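# Unpeg postcards, stack them on the mat, box the pins

## Task

Remove every postcard from the line and leave them lying flat in one stack on the mat; every clothespin must end up inside the box.

## Robot and tools

Robot: two arms, left_arm and right_arm, each with a parallel two-finger gripper and a wrist camera. There is one scene frame: origin at table-top height midway between the nominal bases, +x out over the table, +z up, left_arm on the +y side (arm names do not match image sides). Calibrated bases: left_arm at (-0.003, +0.363, +0.024) m, right_arm at (-0.029, -0.369, +0.029) m, both nearly unrotated. A camera stand sits behind the arms. Gripper fingers point along the gripper's +z and close along its y. end_effector_position is the point between the pads, about 1 cm short of the tips; printed poses may be off by a few cm, more at long reach.

Row format (used by both execute_actions and move): 14 numbers in [-1, 1], always for both arms: left dx, dy, dz, rx, ry, rz, opening, then right dx, dy, dz, rx, ry, rz, opening. The six pose numbers are an offset, not a pose, measured along scene axes from that arm's current Hand target (the last commanded pose, shown in each result); 1.0 equals 0.6 m or 180 degrees; rx, ry, rz form a single rotation vector about the Hand target's position. Sending the same offset twice moves twice. All zeros re-requests the current Hand target. Opening is absolute: +1 fully open (0.093 m), -1 closed. A 0 in the opening slot is a real command, so repeat the present opening to keep a grip.

execute_actions(actions, cameras): a list of actions; each action is up to 15 rows, one per 1/30 s step, every row an offset from the pose at that action's start; a short table repeats its last row. Images return only for an empty list or when cameras names them (cam_high, cam_low, cam_left_wrist, cam_right_wrist, or "all").

move(target, speed, blend, opening_speed, grip_force, blocking, cameras): straight-line path to one row or a list of up to 15 rows, all offsets from the same starting Hand targets. speed in m/s, 0.002 to 2.9, default 0.25 (rotation up to twice that in rad/s). blend in m rounds corners of a list; 0 stops at each point. opening_speed is per second on the -1..+1 scale, at least 0.2. grip_force is newtons per pad, 10 to 50, sticky; lower values close slowly. blocking=false returns after about 0.5 s while the move continues. Moves last 0.5 to 10 s and ignore obstacles. The move: line reports done, off_target, moving, held or fault, plus limits (paced = clipped pose, held = steps withheld). Done means within 10 mm and 2 degrees; it says nothing about contact.

wait(seconds 0-10), stop() to brake a running move, zoom_image(camera, region [x0,y0,x1,y1], at most 504x504, images are 896x504) on the newest images, read_manual (licence text only), finished_scene(scene) to end the scene irreversibly.

Result lines: Hand target, end_effector_position (m) and quat_wxyz, Tool commands, grip_measured (+1 open, -1 closed; pads meet near -0.94; add about 0.0208 per mm of object width; may read up to 0.02 high), joint positions (last is opening in m), joint velocities (may be omitted when quiet), joint torques (offset, noisy, joints 1-3 wrap at ±28 N m), MOTOR HOT or OVER-TEMPERATURE FAULT lines.

Behaviour: grippers often stop short or sag and tilt under friction and load, especially far out; check pose after each move and correct by sending the remaining gap. Small moves may not happen or go sideways. Orientation commands are clipped to 40 degrees from the measured one per step. Avoid paths close to an arm's own base. A blocked arm keeps pushing until commanded back past the gripper.

Gripping: to hold a rigid part, send about 0.24 below the reading for its width; thin cards and small pins give weak grips and may need lower. A closed gripper on a thin card still reads below -0.94, so confirm holds with cameras. Release by sending well above the width reading.

Avoid: dropping or flinging items, releasing moving parts, fast contacts, hard pushes into the table or fixtures, anything leaving the table (fails the scene), the arms touching or one gripper closing on the other, strain on wrist camera cables, and long stretched or loaded holds (motor heat: 75 °C warning, 90 °C the arm folds and idles, 100 °C it collapses). Loose objects may occasionally be nudged. Thinking time lets the scene run. Finish only when cards lie flat stacked on the mat and all pins sit in the box without the robot's help.

Each tool is called as a command line: name --argument value for each argument, lists and objects as JSON in quotes; but a table of rows of numbers goes row by row, as --pt "numbers of a row", without its own name.

## Session

execute_actions --actions '[]'

Scene clock: 0.00 s.
left_arm: end_effector_position=(+0.2564, +0.2278, +0.3505) grip_measured=+1.000 end_effector_quat_wxyz=(+0.556, -0.013, +0.829, -0.058) | right_arm: end_effector_position=(+0.2106, -0.0831, +0.3402) grip_measured=+1.000 end_effector_quat_wxyz=(+0.508, -0.115, +0.789, +0.326)
Joint positions: left_arm=[-0.872 0.938 1.104 -0.683 -0.708 -0.474 0.093] | right_arm=[0.991 1.069 0.959 -0.175 0.267 0.504 0.093]
Joint velocities: within noise
Joint torques (N m): no reading
Heat: left arm: 37 °C; right arm: 36 °C.
Hand target: left_arm +0.2558, +0.2295, +0.3609; +0.565, -0.023, +0.822, -0.068 | right_arm +0.2107, -0.0843, +0.3581; +0.523, -0.109, +0.775, +0.338
Tool commands: left_gripper/opening=+1.0 right_gripper/opening=+1.0

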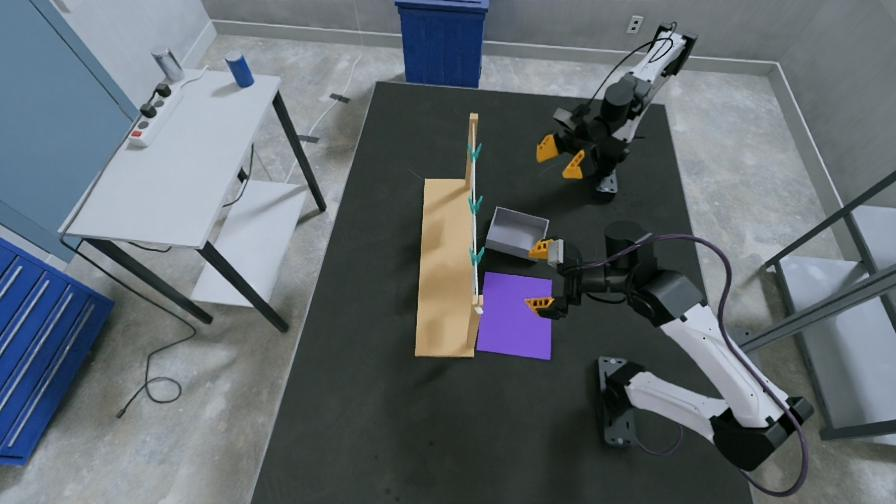

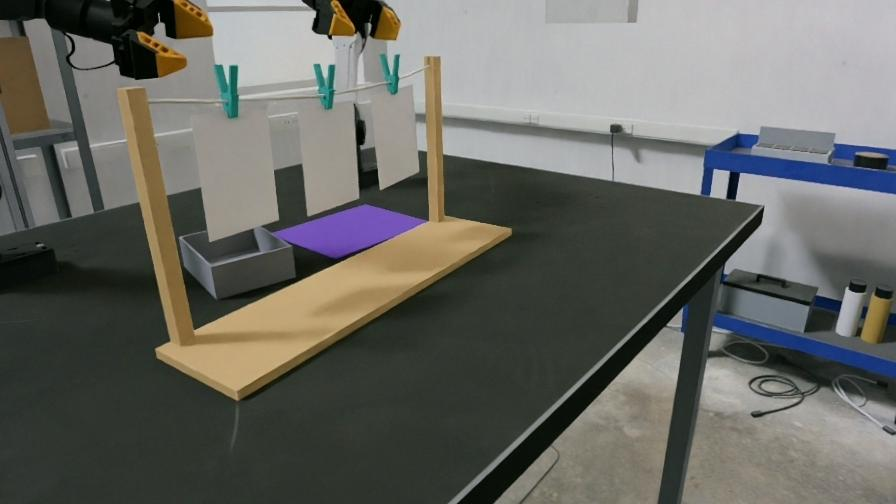

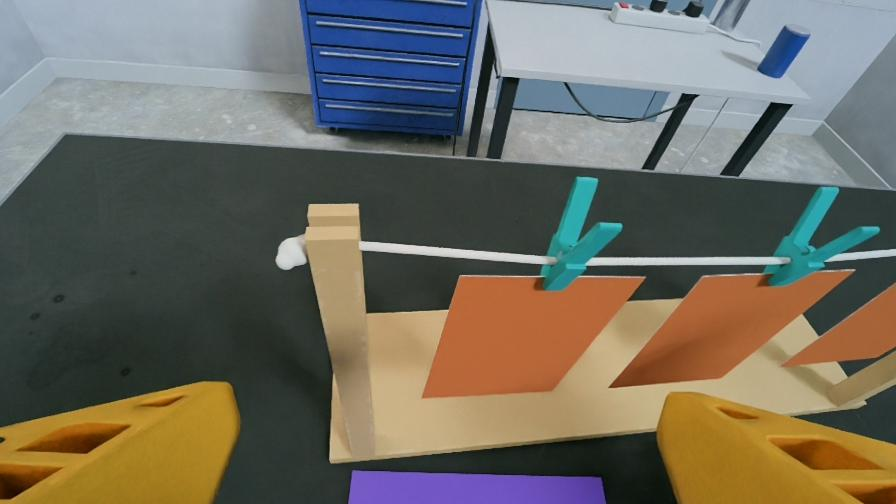

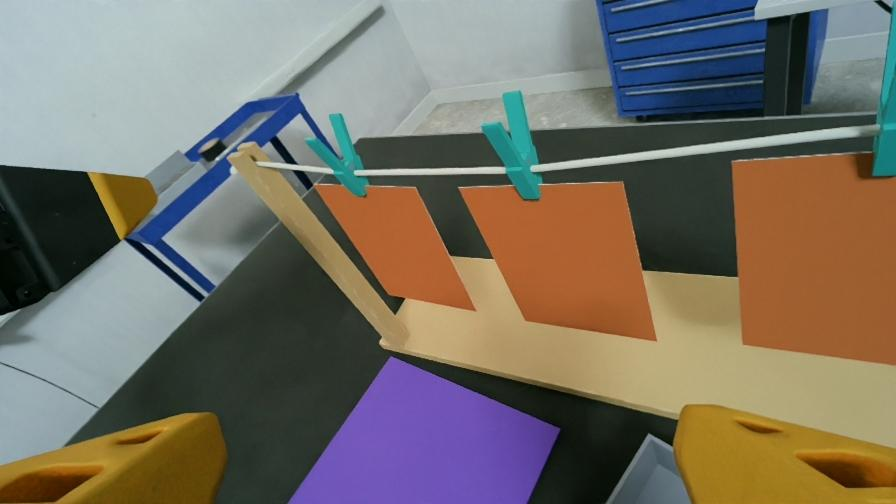

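zoom_image --camera "cam_low" --region '[100, 40, 470, 250]'

zoom_image --camera "cam_left_wrist" --region '[400, 150, 896, 429]'

zoom_image --camera "cam_high" --region '[400, 100, 660, 370]'

Scaled by 1.362 from the camera's 896x504 image, which has a finer 1280x720 frame.

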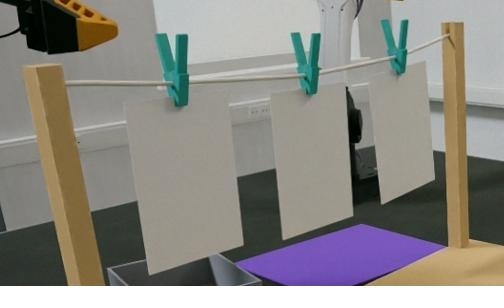

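Scaled by 1.016 from the camera's 896x504 image, which has a finer 1280x720 frame.

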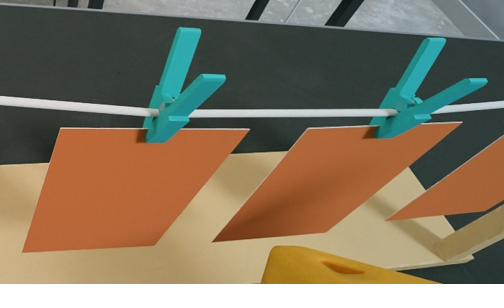

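Scaled by 1.867 from the camera's 896x504 image, which has a finer 1280x720 frame.

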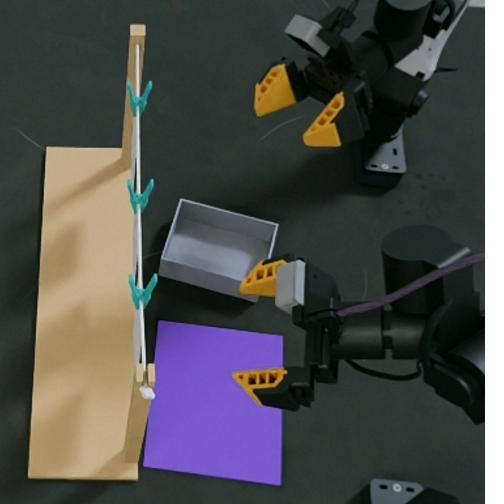

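move --target '[0.0737,0.1175,0.0318,0.074,0.004,-0.489,1,0,0,0,0,0,0,1]' --cameras '["all"]'

Scene clock: 10.50 s.
left_arm: end_effector_position=(+0.3009, +0.3011, +0.3658) grip_measured=+1.000 end_effector_quat_wxyz=(+0.459, +0.518, +0.679, -0.244) | right_arm: end_effector_position=(+0.2106, -0.0831, +0.3402) grip_measured=+1.000 end_effector_quat_wxyz=(+0.508, -0.115, +0.789, +0.326)
Joint positions: left_arm=[0.291 1.526 1.75 -1.542 1.078 1.449 0.093] | right_arm=[0.991 1.069 0.959 -0.175 0.267 0.504 0.093]
Joint torques (N m): left_arm=[0.12 -3.78 8.24 0.41 0.99 0.33] | right_arm=[0.2 -3.32 8.01 2.37 0.06 -0.01]
Heat: left arm: 38 °C; right arm: 40 °C.
Hand target: left_arm +0.3000, +0.3000, +0.3800; +0.353, +0.613, +0.612, -0.354 | right_arm +0.2107, -0.0843, +0.3581; +0.523, -0.109, +0.775, +0.338
Off the commanded pose: left_arm 0.014 m, 22 deg | right_arm 0.018 m, 3 deg.
joint sent to its limit (left arm) — joint 4 (wrist pitch), lower limit. The joint targets are off in position and orientation.
move: off_target (left_arm, right_arm)

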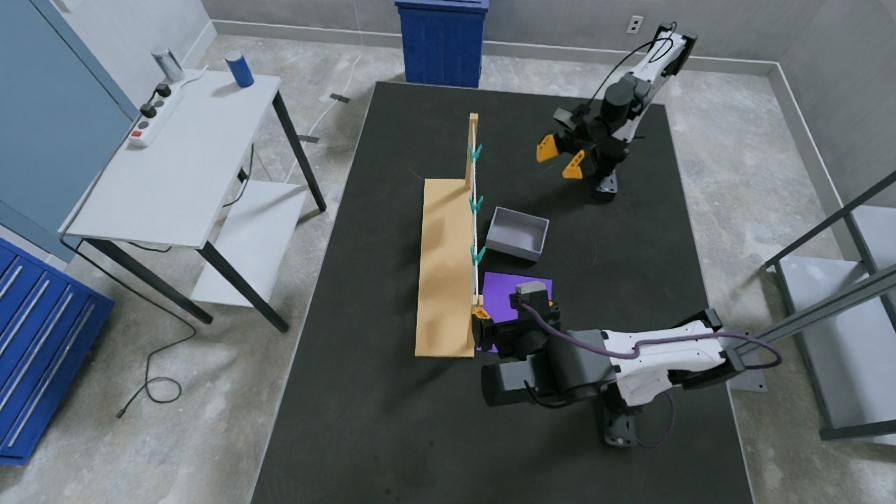

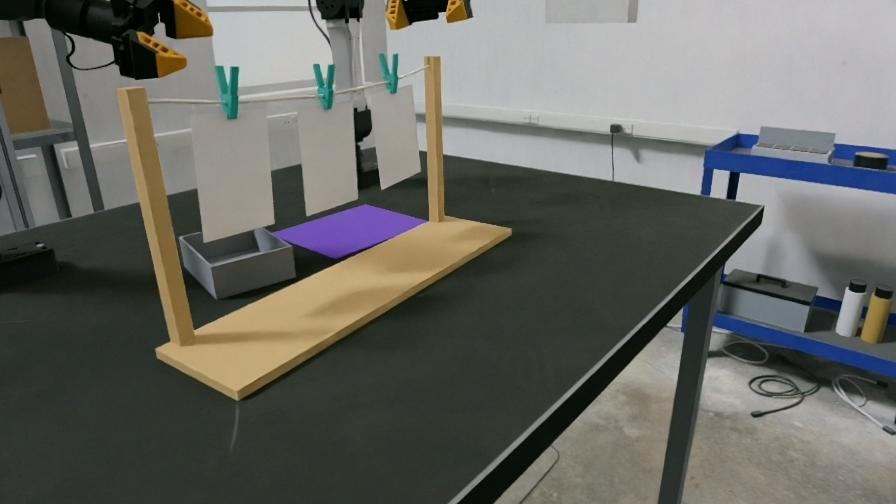

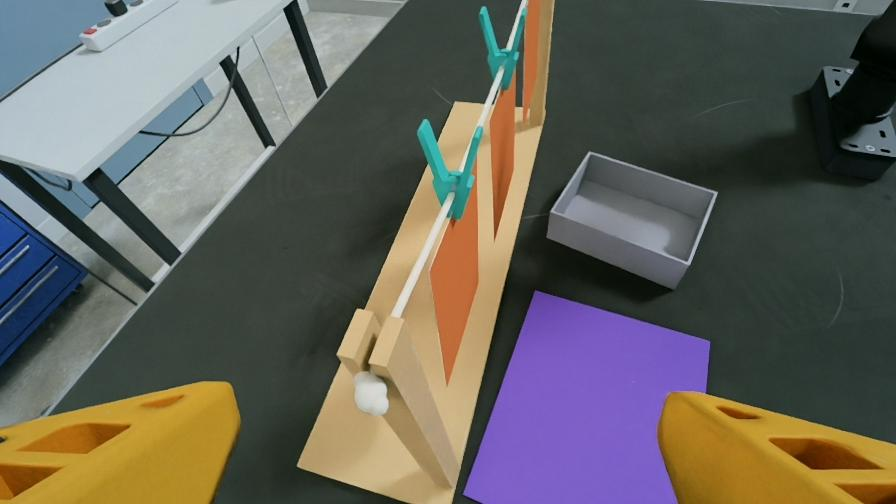

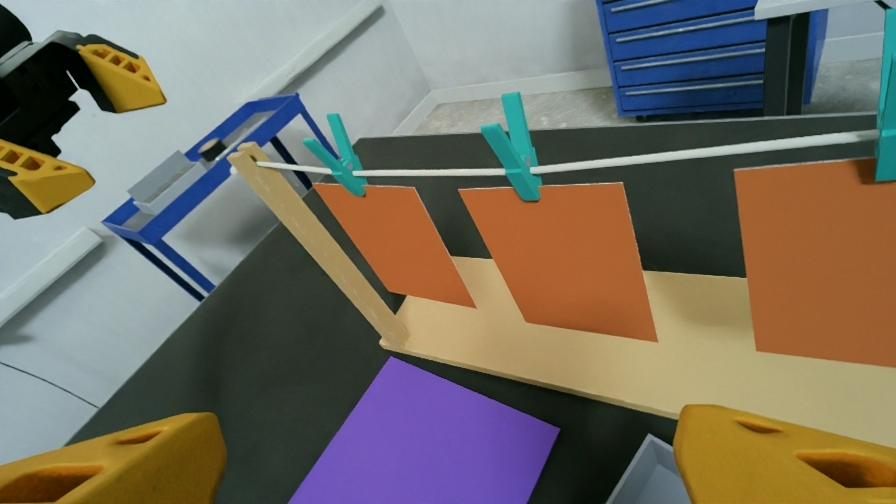

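move --target '[0,0,0,0,0,0,1,-0.1,-0.333,0,0,0,0,1]'

move --target '[-0.2167,-0.4167,-0.1333,-0.1579,-0.0655,0.2442,1,0,0,0,0,0,0,1]' --cameras '["all"]'

Scene clock: 15.63 s.
left_arm: end_effector_position=(+0.3009, +0.3011, +0.3658) grip_measured=+1.000 end_effector_quat_wxyz=(+0.459, +0.518, +0.679, -0.244) | right_arm: end_effector_position=(+0.1553, -0.2893, +0.3480) grip_measured=+1.000 end_effector_quat_wxyz=(+0.525, -0.092, +0.779, +0.329)
Joint positions: left_arm=[0.291 1.526 1.75 -1.542 1.078 1.449 0.093] | right_arm=[-0.391 0.512 0.897 -0.843 -1.019 0.046 0.093]
Joint torques (N m): left_arm=[0.12 -3.79 8.28 0.41 1 0.34] | right_arm=[0.02 2.69 8.54 1.55 -0.5 -0.15]
Heat: left arm: 39 °C; right arm: 41 °C.
Hand target: left_arm +0.3000, +0.3000, +0.3800; +0.353, +0.613, +0.612, -0.354 | right_arm +0.1507, -0.2841, +0.3581; +0.523, -0.109, +0.775, +0.338
Off the commanded pose: left_arm 0.014 m, 22 deg | right_arm 0.012 m, 2 deg.
joint sent to its limit (left arm) — joint 4 (wrist pitch), lower limit. The joint targets are off in position and orientation.
move: off_target (left_arm, right_arm)

Scene clock: 18.63 s.
left_arm: end_effector_position=(+0.1688, +0.0489, +0.2893) grip_measured=+1.000 end_effector_quat_wxyz=(+0.635, +0.292, +0.667, -0.258) | right_arm: end_effector_position=(+0.1553, -0.2893, +0.3480) grip_measured=+1.000 end_effector_quat_wxyz=(+0.525, -0.092, +0.779, +0.329)
Joint positions: left_arm=[-1.304 1.022 0.548 0.404 -0.499 -0.008 0.093] | right_arm=[-0.391 0.512 0.897 -0.843 -1.019 0.044 0.093]
Joint torques (N m): left_arm=[-0.95 -1.59 5.6 2.78 -0.19 0.2] | right_arm=[-0.02 2.71 8.53 1.54 -0.49 -0.14]
Heat: left arm: 39 °C; right arm: 40 °C.
Hand target: left_arm +0.1700, +0.0499, +0.3000; +0.653, +0.271, +0.653, -0.270 | right_arm +0.1507, -0.2841, +0.3581; +0.523, -0.109, +0.775, +0.338
Off the commanded pose: left_arm 0.011 m, 4 deg | right_arm 0.012 m, 2 deg.
move: off_target (left_arm, right_arm)

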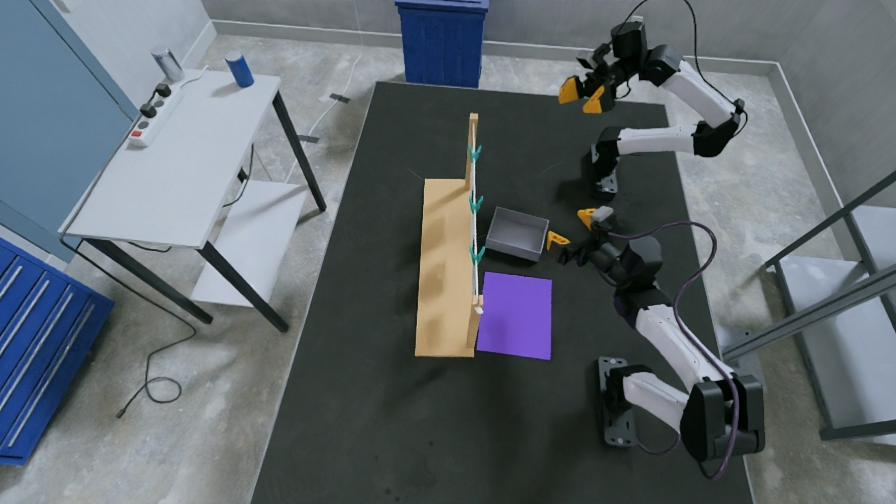

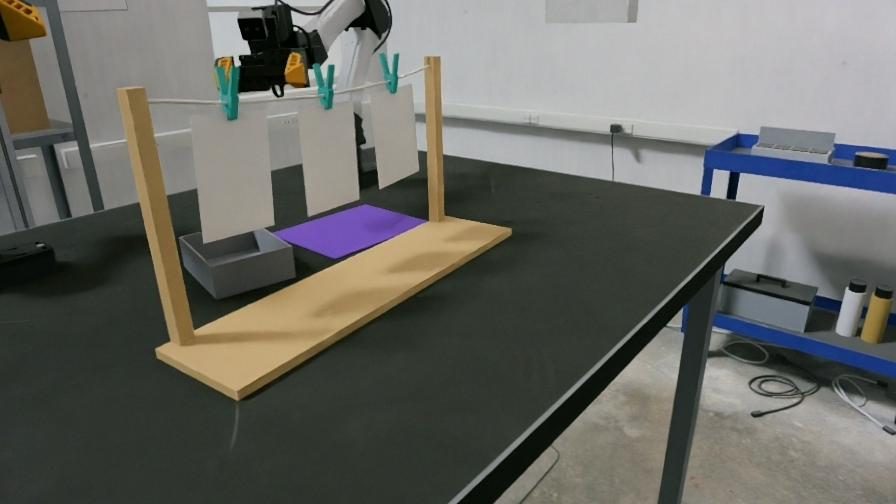

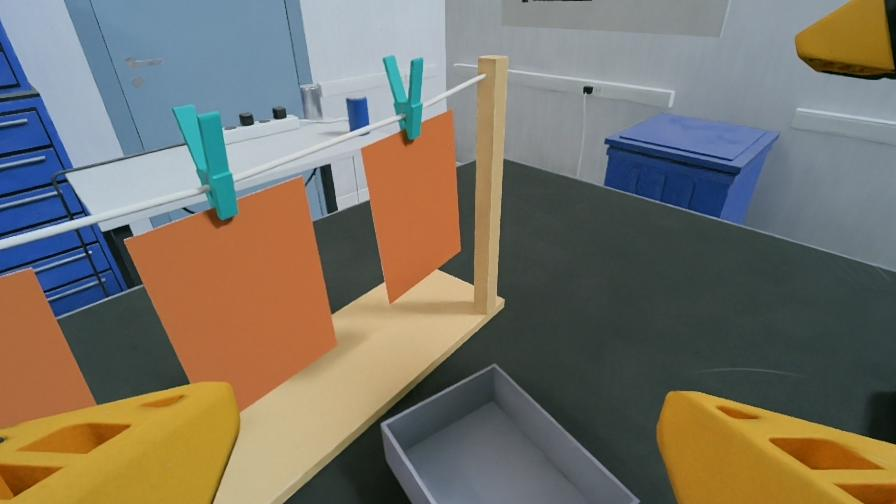

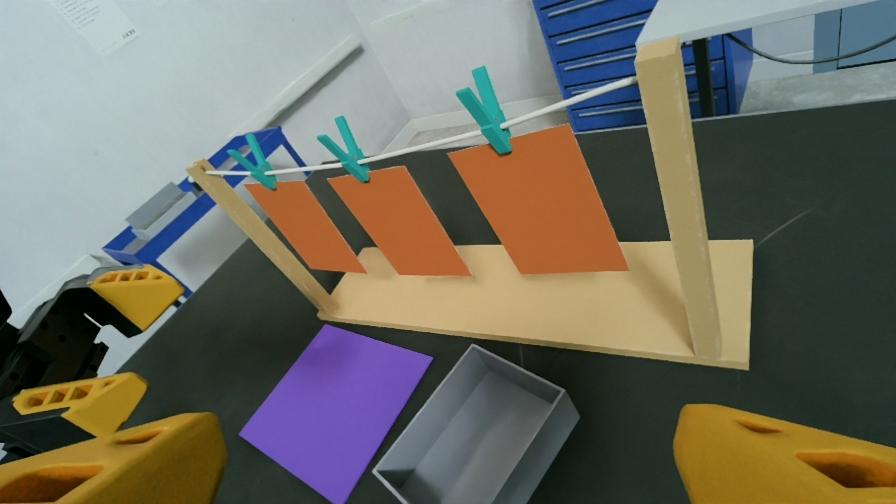

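move --target '[0.2167,0.1167,0.1,0.0904,0.1417,0.1357,-1,0,0,0,0,0,0,1]' --cameras '["all"]'

Scene clock: 26.20 s.
left_arm: end_effector_position=(+0.3021, +0.1199, +0.3488) grip_measured=-0.978 end_effector_quat_wxyz=(+0.493, +0.158, +0.852, -0.078) | right_arm: end_effector_position=(+0.1553, -0.2893, +0.3480) grip_measured=+1.000 end_effector_quat_wxyz=(+0.525, -0.092, +0.779, +0.329)
Joint positions: left_arm=[-0.867 1.326 1.409 -0.671 -0.446 -0.254 0] | right_arm=[-0.391 0.512 0.897 -0.843 -1.019 0.044 0.093]
Joint torques (N m): left_arm=[-0.06 -3.43 10.19 1.46 -0.11 -0.11] | right_arm=[-0.01 2.74 8.53 1.54 -0.49 -0.14]
Heat: left arm: 42 °C; right arm: 40 °C.
Hand target: left_arm +0.3000, +0.1200, +0.3600; +0.492, +0.151, +0.853, -0.087 | right_arm +0.1507, -0.2841, +0.3581; +0.523, -0.109, +0.775, +0.338
Off the commanded pose: left_arm 0.011 m, 1 deg | right_arm 0.012 m, 2 deg.
move: off_target (left_arm, right_arm)

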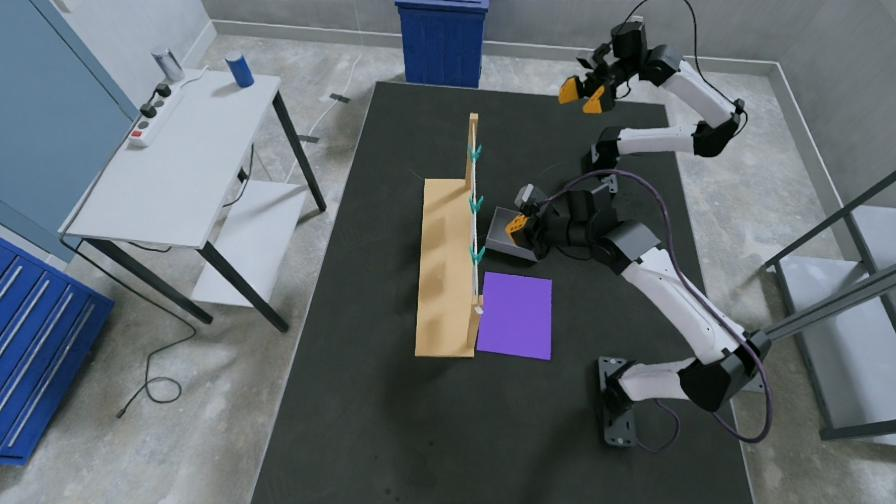

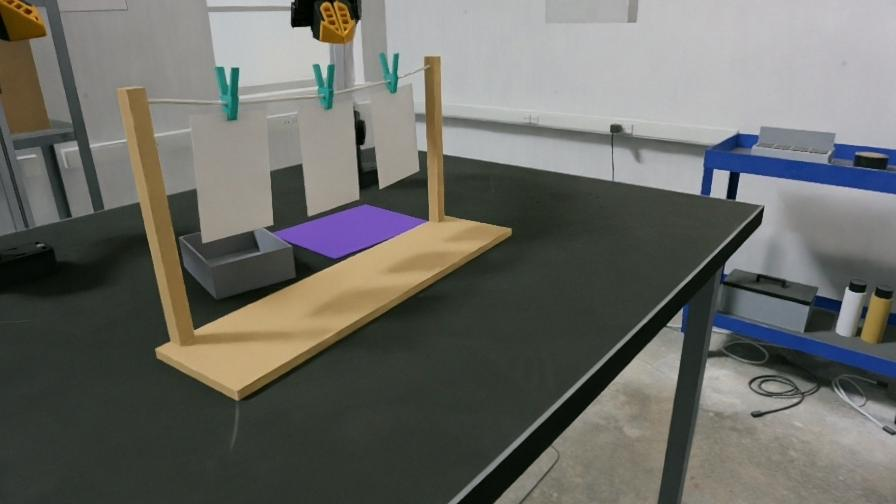

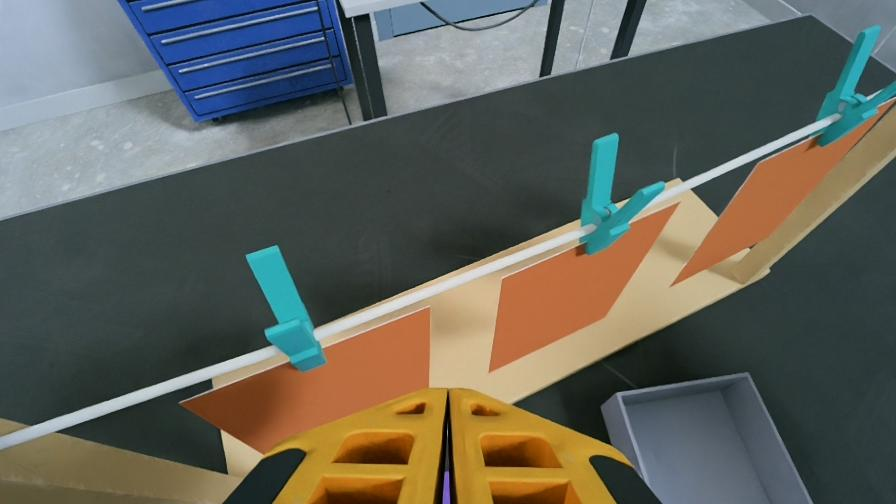

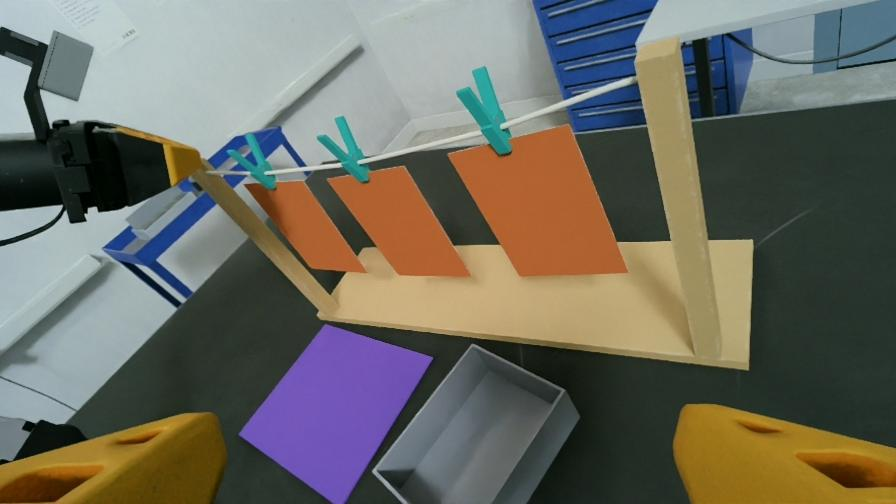

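move --target '[0.0667,-0.01,-0.01,0,0,0,-1,0,0,0,0,0,0,1]' --cameras '["all"]'

Scene clock: 28.27 s.
left_arm: end_effector_position=(+0.3347, +0.1209, +0.3287) grip_measured=-0.978 end_effector_quat_wxyz=(+0.465, +0.156, +0.869, -0.068) | right_arm: end_effector_position=(+0.1553, -0.2893, +0.3480) grip_measured=+1.000 end_effector_quat_wxyz=(+0.525, -0.092, +0.779, +0.329)
Joint positions: left_arm=[-0.775 1.429 1.46 -0.671 -0.367 -0.227 0] | right_arm=[-0.391 0.512 0.897 -0.843 -1.019 0.044 0.093]
Joint torques (N m): left_arm=[-0.09 -4.48 10.21 2.1 -0.09 0.22] | right_arm=[-0.03 2.71 8.53 1.54 -0.5 -0.14]
Heat: left arm: 43 °C; right arm: 40 °C.
Hand target: left_arm +0.3400, +0.1140, +0.3540; +0.492, +0.151, +0.853, -0.087 | right_arm +0.1507, -0.2841, +0.3581; +0.523, -0.109, +0.775, +0.338
Off the commanded pose: left_arm 0.027 m, 4 deg | right_arm 0.012 m, 2 deg.
move: off_target (left_arm, right_arm)

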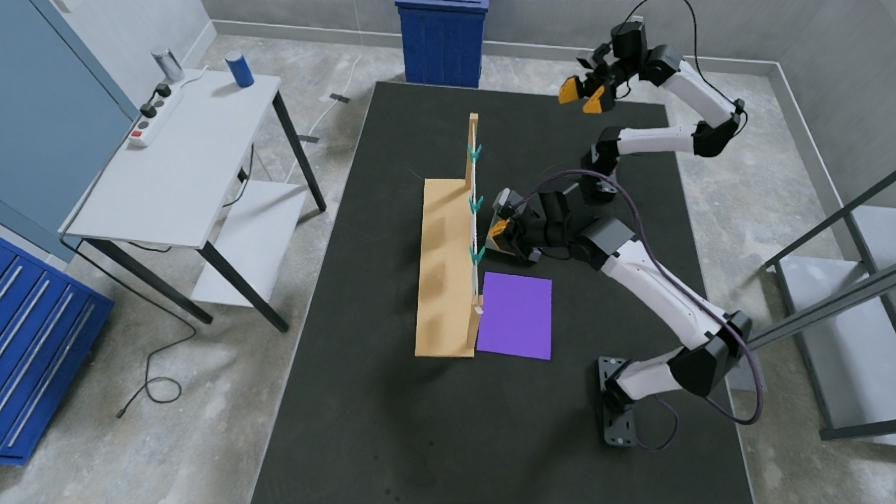

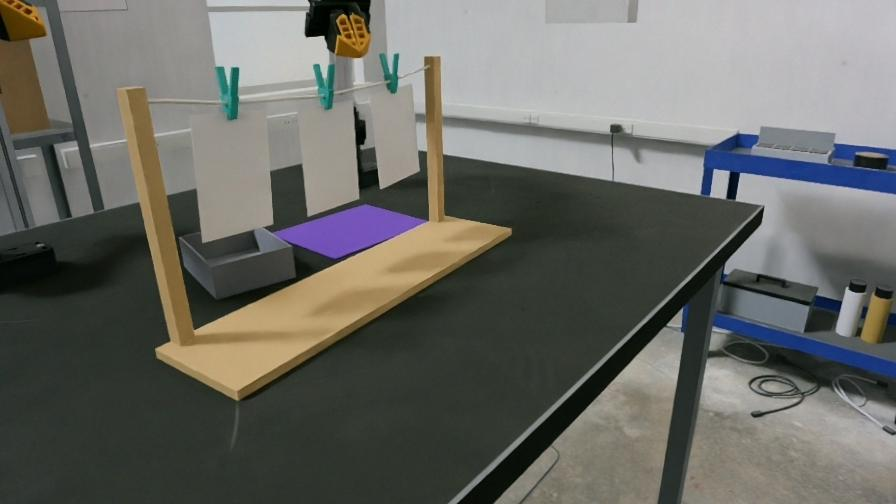

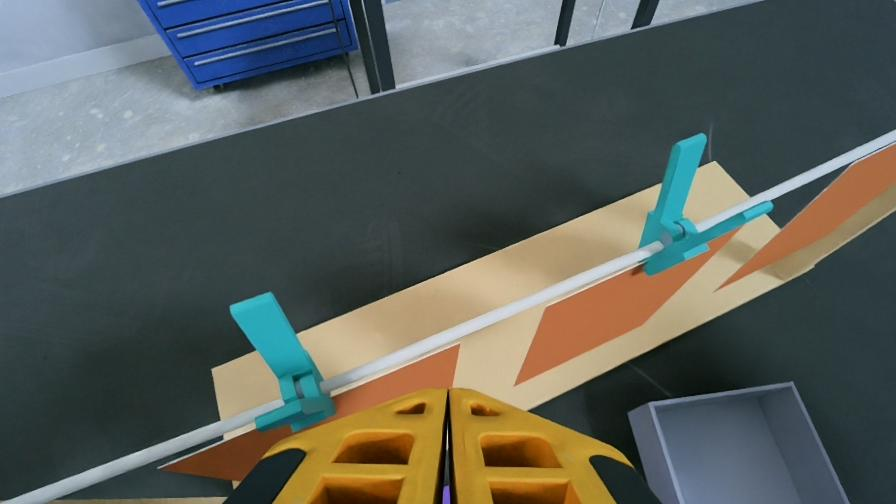

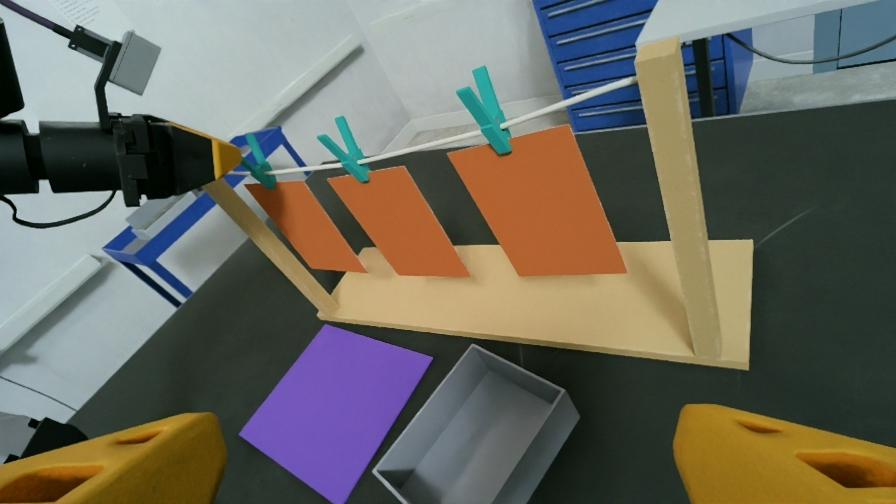

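move --target '[0.0667,-0.005,0.0,0,0,0,-1,0,0,0,0,0,0,1]' --speed 0.1 --cameras '["cam_left_wrist","cam_low"]'

Scene clock: 30.40 s.
left_arm: end_effector_position=(+0.3702, +0.1210, +0.3243) grip_measured=-0.978 end_effector_quat_wxyz=(+0.454, +0.158, +0.874, -0.064) | right_arm: end_effector_position=(+0.1553, -0.2893, +0.3480) grip_measured=+1.000 end_effector_quat_wxyz=(+0.525, -0.092, +0.779, +0.329)
Joint positions: left_arm=[-0.694 1.538 1.558 -0.671 -0.298 -0.181 0] | right_arm=[-0.391 0.512 0.897 -0.843 -1.019 0.044 0.093]
Joint torques (N m): left_arm=[-0.02 -5.11 10.26 2.35 -0.07 0.22] | right_arm=[0.02 2.74 8.55 1.54 -0.49 -0.14]
Heat: left arm: 43 °C; right arm: 39 °C.
Hand target: left_arm +0.3801, +0.1110, +0.3540; +0.492, +0.151, +0.853, -0.087 | right_arm +0.1507, -0.2841, +0.3581; +0.523, -0.109, +0.775, +0.338
Off the commanded pose: left_arm 0.033 m, 6 deg | right_arm 0.012 m, 2 deg.
move: off_target (left_arm, right_arm)
Images, in order (width x height): cam_low 896x504, cam_left_wrist 896x504.

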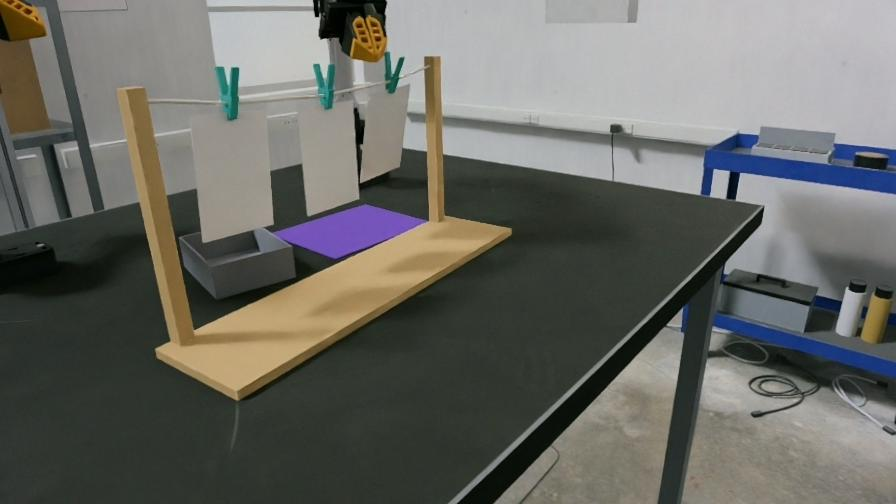

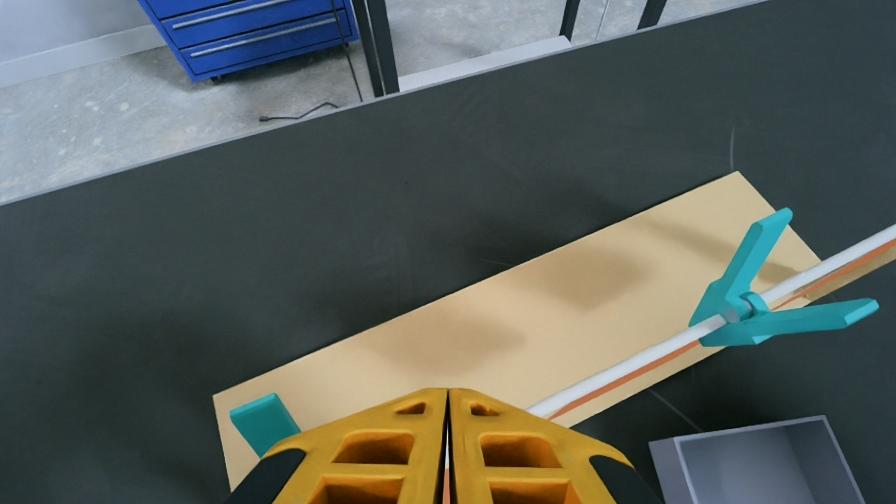

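move --pt "0.0 -0.05 0.0 0 0 0 -1 0 0 0 0 0 0 1" --pt "0.025 -0.05 -0.035 0 0 0 -1 0 0 0 0 0 0 1" --speed 0.1 --cameras '["cam_left_wrist","cam_low","cam_high"]'

Scene clock: 32.67 s.
left_arm: end_effector_position=(+0.3882, +0.0882, +0.3282) grip_measured=-0.978 end_effector_quat_wxyz=(+0.473, +0.158, +0.864, -0.074) | right_arm: end_effector_position=(+0.1553, -0.2893, +0.3480) grip_measured=+1.000 end_effector_quat_wxyz=(+0.525, -0.092, +0.779, +0.329)
Joint positions: left_arm=[-0.732 1.641 1.642 -0.61 -0.326 -0.194 0] | right_arm=[-0.391 0.512 0.897 -0.843 -1.019 0.044 0.093]
Joint torques (N m): left_arm=[-0.08 -5.96 5.53 2.5 -0.13 0.11] | right_arm=[0.02 2.71 8.53 1.53 -0.49 -0.16]
Heat: left arm: 44 °C; right arm: 39 °C.
Hand target: left_arm +0.3951, +0.0810, +0.3330; +0.492, +0.151, +0.853, -0.087 | right_arm +0.1507, -0.2841, +0.3581; +0.523, -0.109, +0.775, +0.338
Off the commanded pose: left_arm 0.011 m, 3 deg | right_arm 0.012 m, 2 deg.
move: off_target (left_arm, right_arm)
Images, in order (width x height): cam_high 896x504, cam_low 896x504, cam_left_wrist 896x504.

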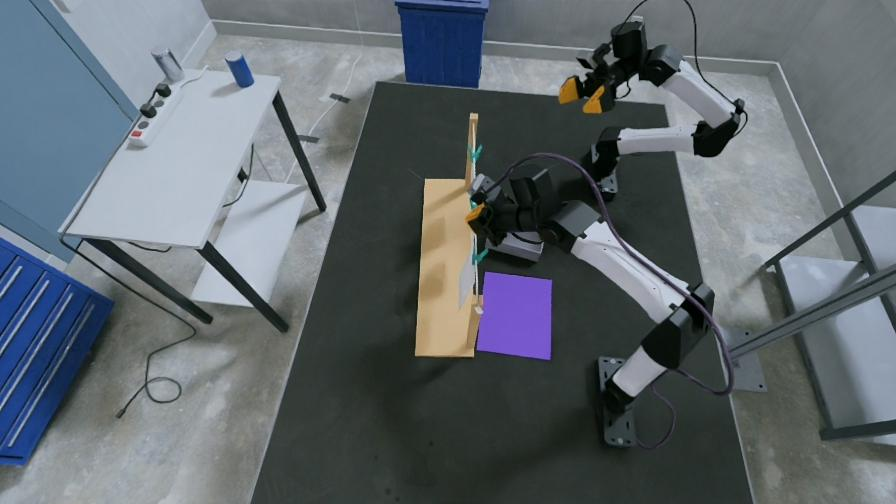

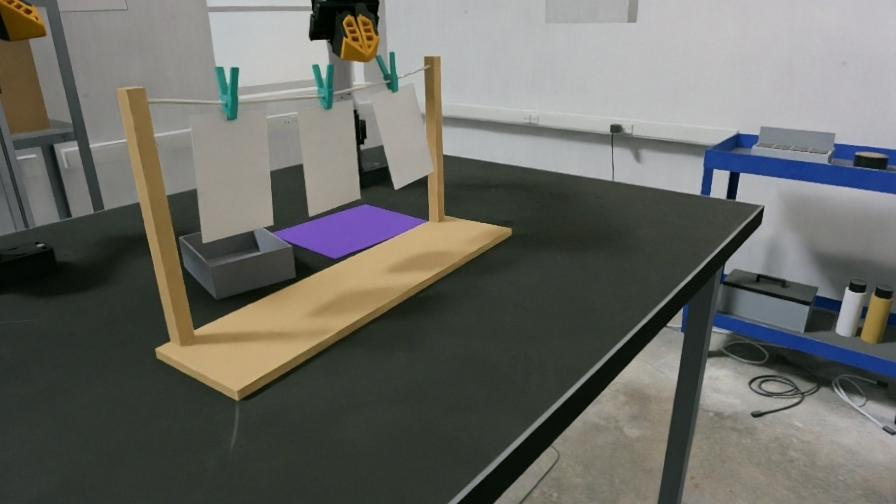

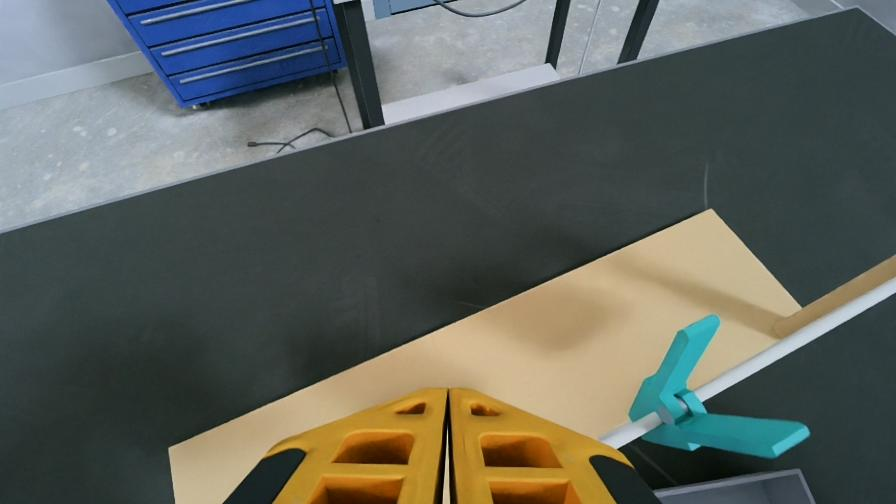

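wait --seconds 3 --cameras '["cam_low","cam_right_wrist"]'

Scene clock: 35.73 s.
left_arm: end_effector_position=(+0.3882, +0.0882, +0.3282) grip_measured=-0.978 end_effector_quat_wxyz=(+0.473, +0.158, +0.864, -0.074) | right_arm: end_effector_position=(+0.1553, -0.2893, +0.3480) grip_measured=+1.000 end_effector_quat_wxyz=(+0.525, -0.092, +0.779, +0.329)
Joint positions: left_arm=[-0.732 1.641 1.642 -0.61 -0.326 -0.194 0] | right_arm=[-0.391 0.512 0.897 -0.843 -1.019 0.044 0.093]
Joint torques (N m): left_arm=[-0.08 -5.96 5.57 2.49 -0.13 0.1] | right_arm=[0.01 2.7 8.59 1.53 -0.49 -0.15]
Heat: left arm: 45 °C; right arm: 39 °C.
Hand target: left_arm +0.3951, +0.0810, +0.3330; +0.492, +0.151, +0.853, -0.087 | right_arm +0.1507, -0.2841, +0.3581; +0.523, -0.109, +0.775, +0.338
Tool commands: left_gripper/opening=-1.0 right_gripper/opening=+1.0
Off the commanded pose: left_arm 0.011 m, 3 deg | right_arm 0.012 m, 2 deg.
wait: 3.00 s; at rest by 0.10 s
Images, in order (width x height): cam_low 896x504, cam_right_wrist 896x504.

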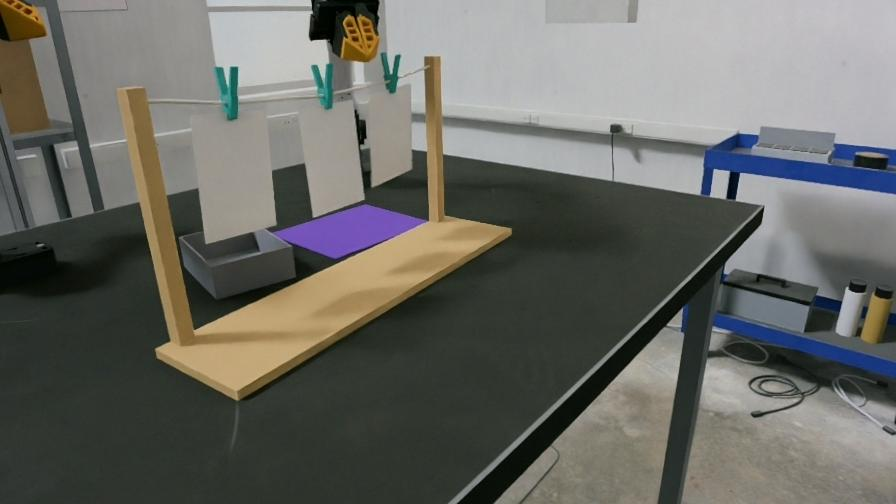

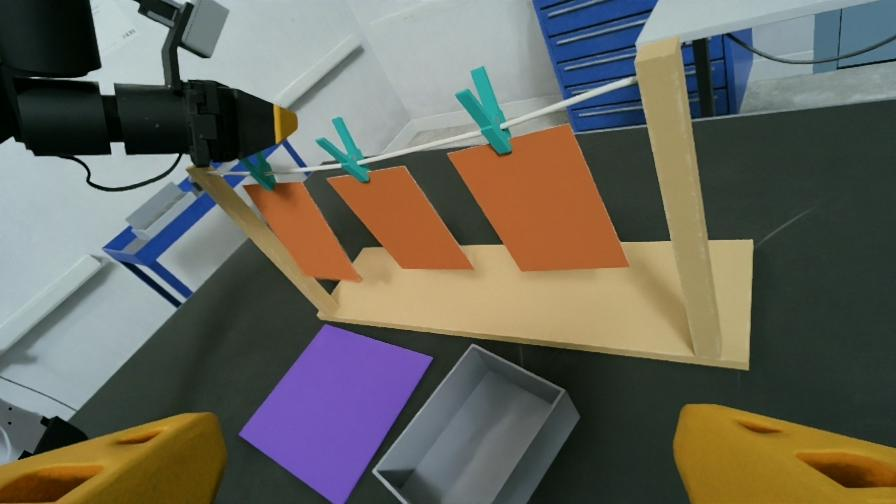

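move --target '[0.0,0.0,-0.04,0,0,0,-1,0,0,0,0,0,0,1]' --speed 0.08 --cameras '["cam_left_wrist","cam_low","cam_right_wrist"]'

Scene clock: 37.30 s.
left_arm: end_effector_position=(+0.3906, +0.0861, +0.2976) grip_measured=-0.978 end_effector_quat_wxyz=(+0.467, +0.160, +0.867, -0.071) | right_arm: end_effector_position=(+0.1553, -0.2893, +0.3480) grip_measured=+1.000 end_effector_quat_wxyz=(+0.525, -0.092, +0.779, +0.329)
Joint positions: left_arm=[-0.732 1.641 1.53 -0.513 -0.326 -0.194 0] | right_arm=[-0.391 0.512 0.897 -0.843 -1.019 0.044 0.093]
Joint torques (N m): left_arm=[-0.09 -7.32 5.5 2.48 -0.15 0.1] | right_arm=[0.03 2.69 8.5 1.53 -0.5 -0.13]
Heat: left arm: 45 °C; right arm: 39 °C.
Hand target: left_arm +0.3951, +0.0810, +0.3090; +0.492, +0.151, +0.853, -0.087 | right_arm +0.1507, -0.2841, +0.3581; +0.523, -0.109, +0.775, +0.338
Off the commanded pose: left_arm 0.013 m, 4 deg | right_arm 0.012 m, 2 deg.
move: off_target (left_arm, right_arm)
Images, in order (width x height): cam_low 896x504, cam_left_wrist 896x504, cam_right_wrist 896x504.

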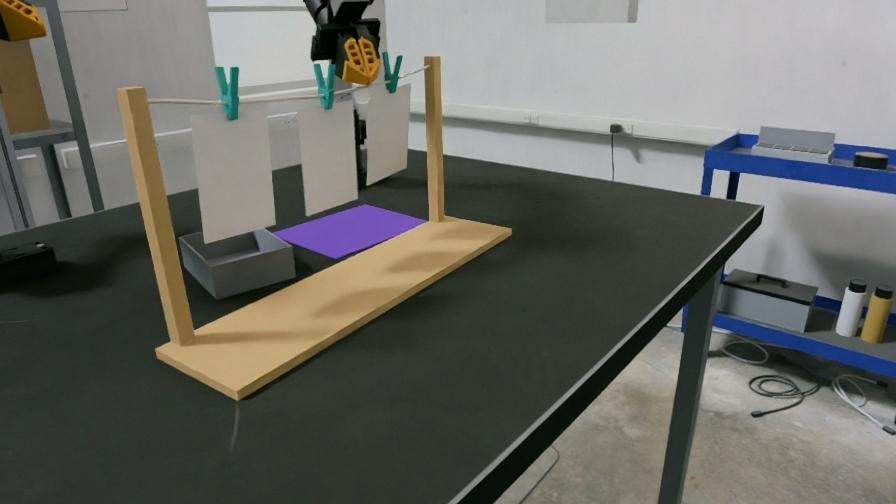

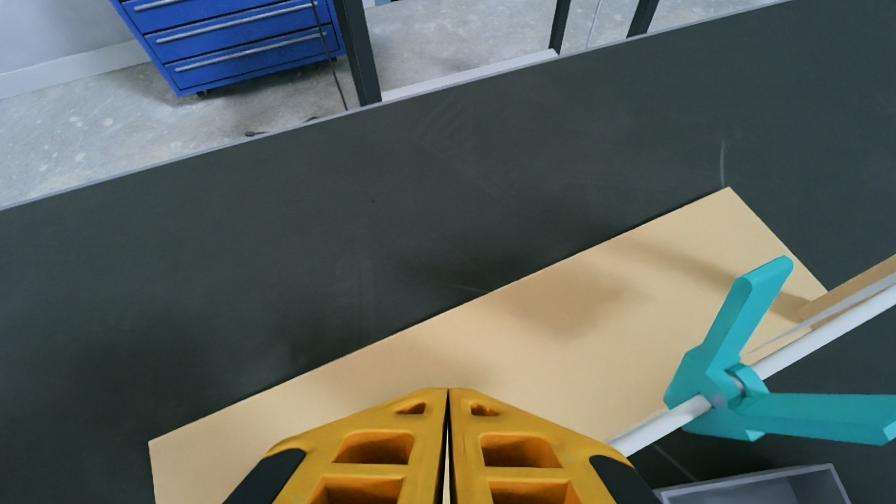

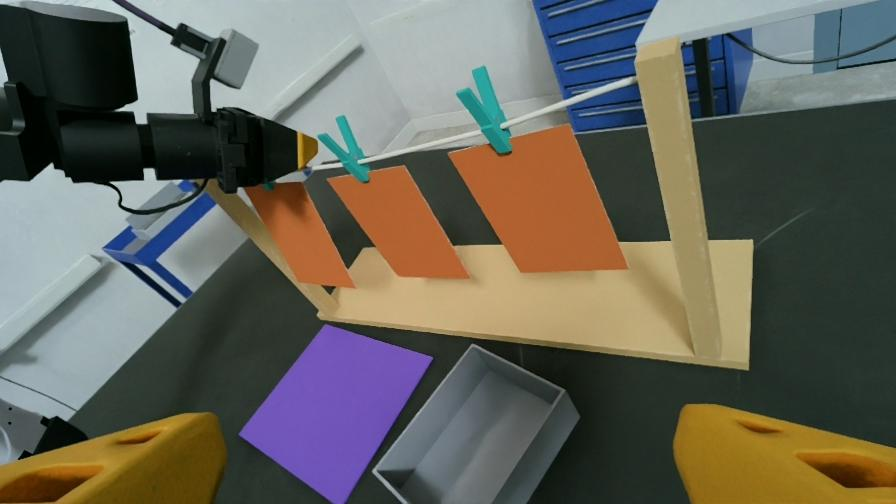

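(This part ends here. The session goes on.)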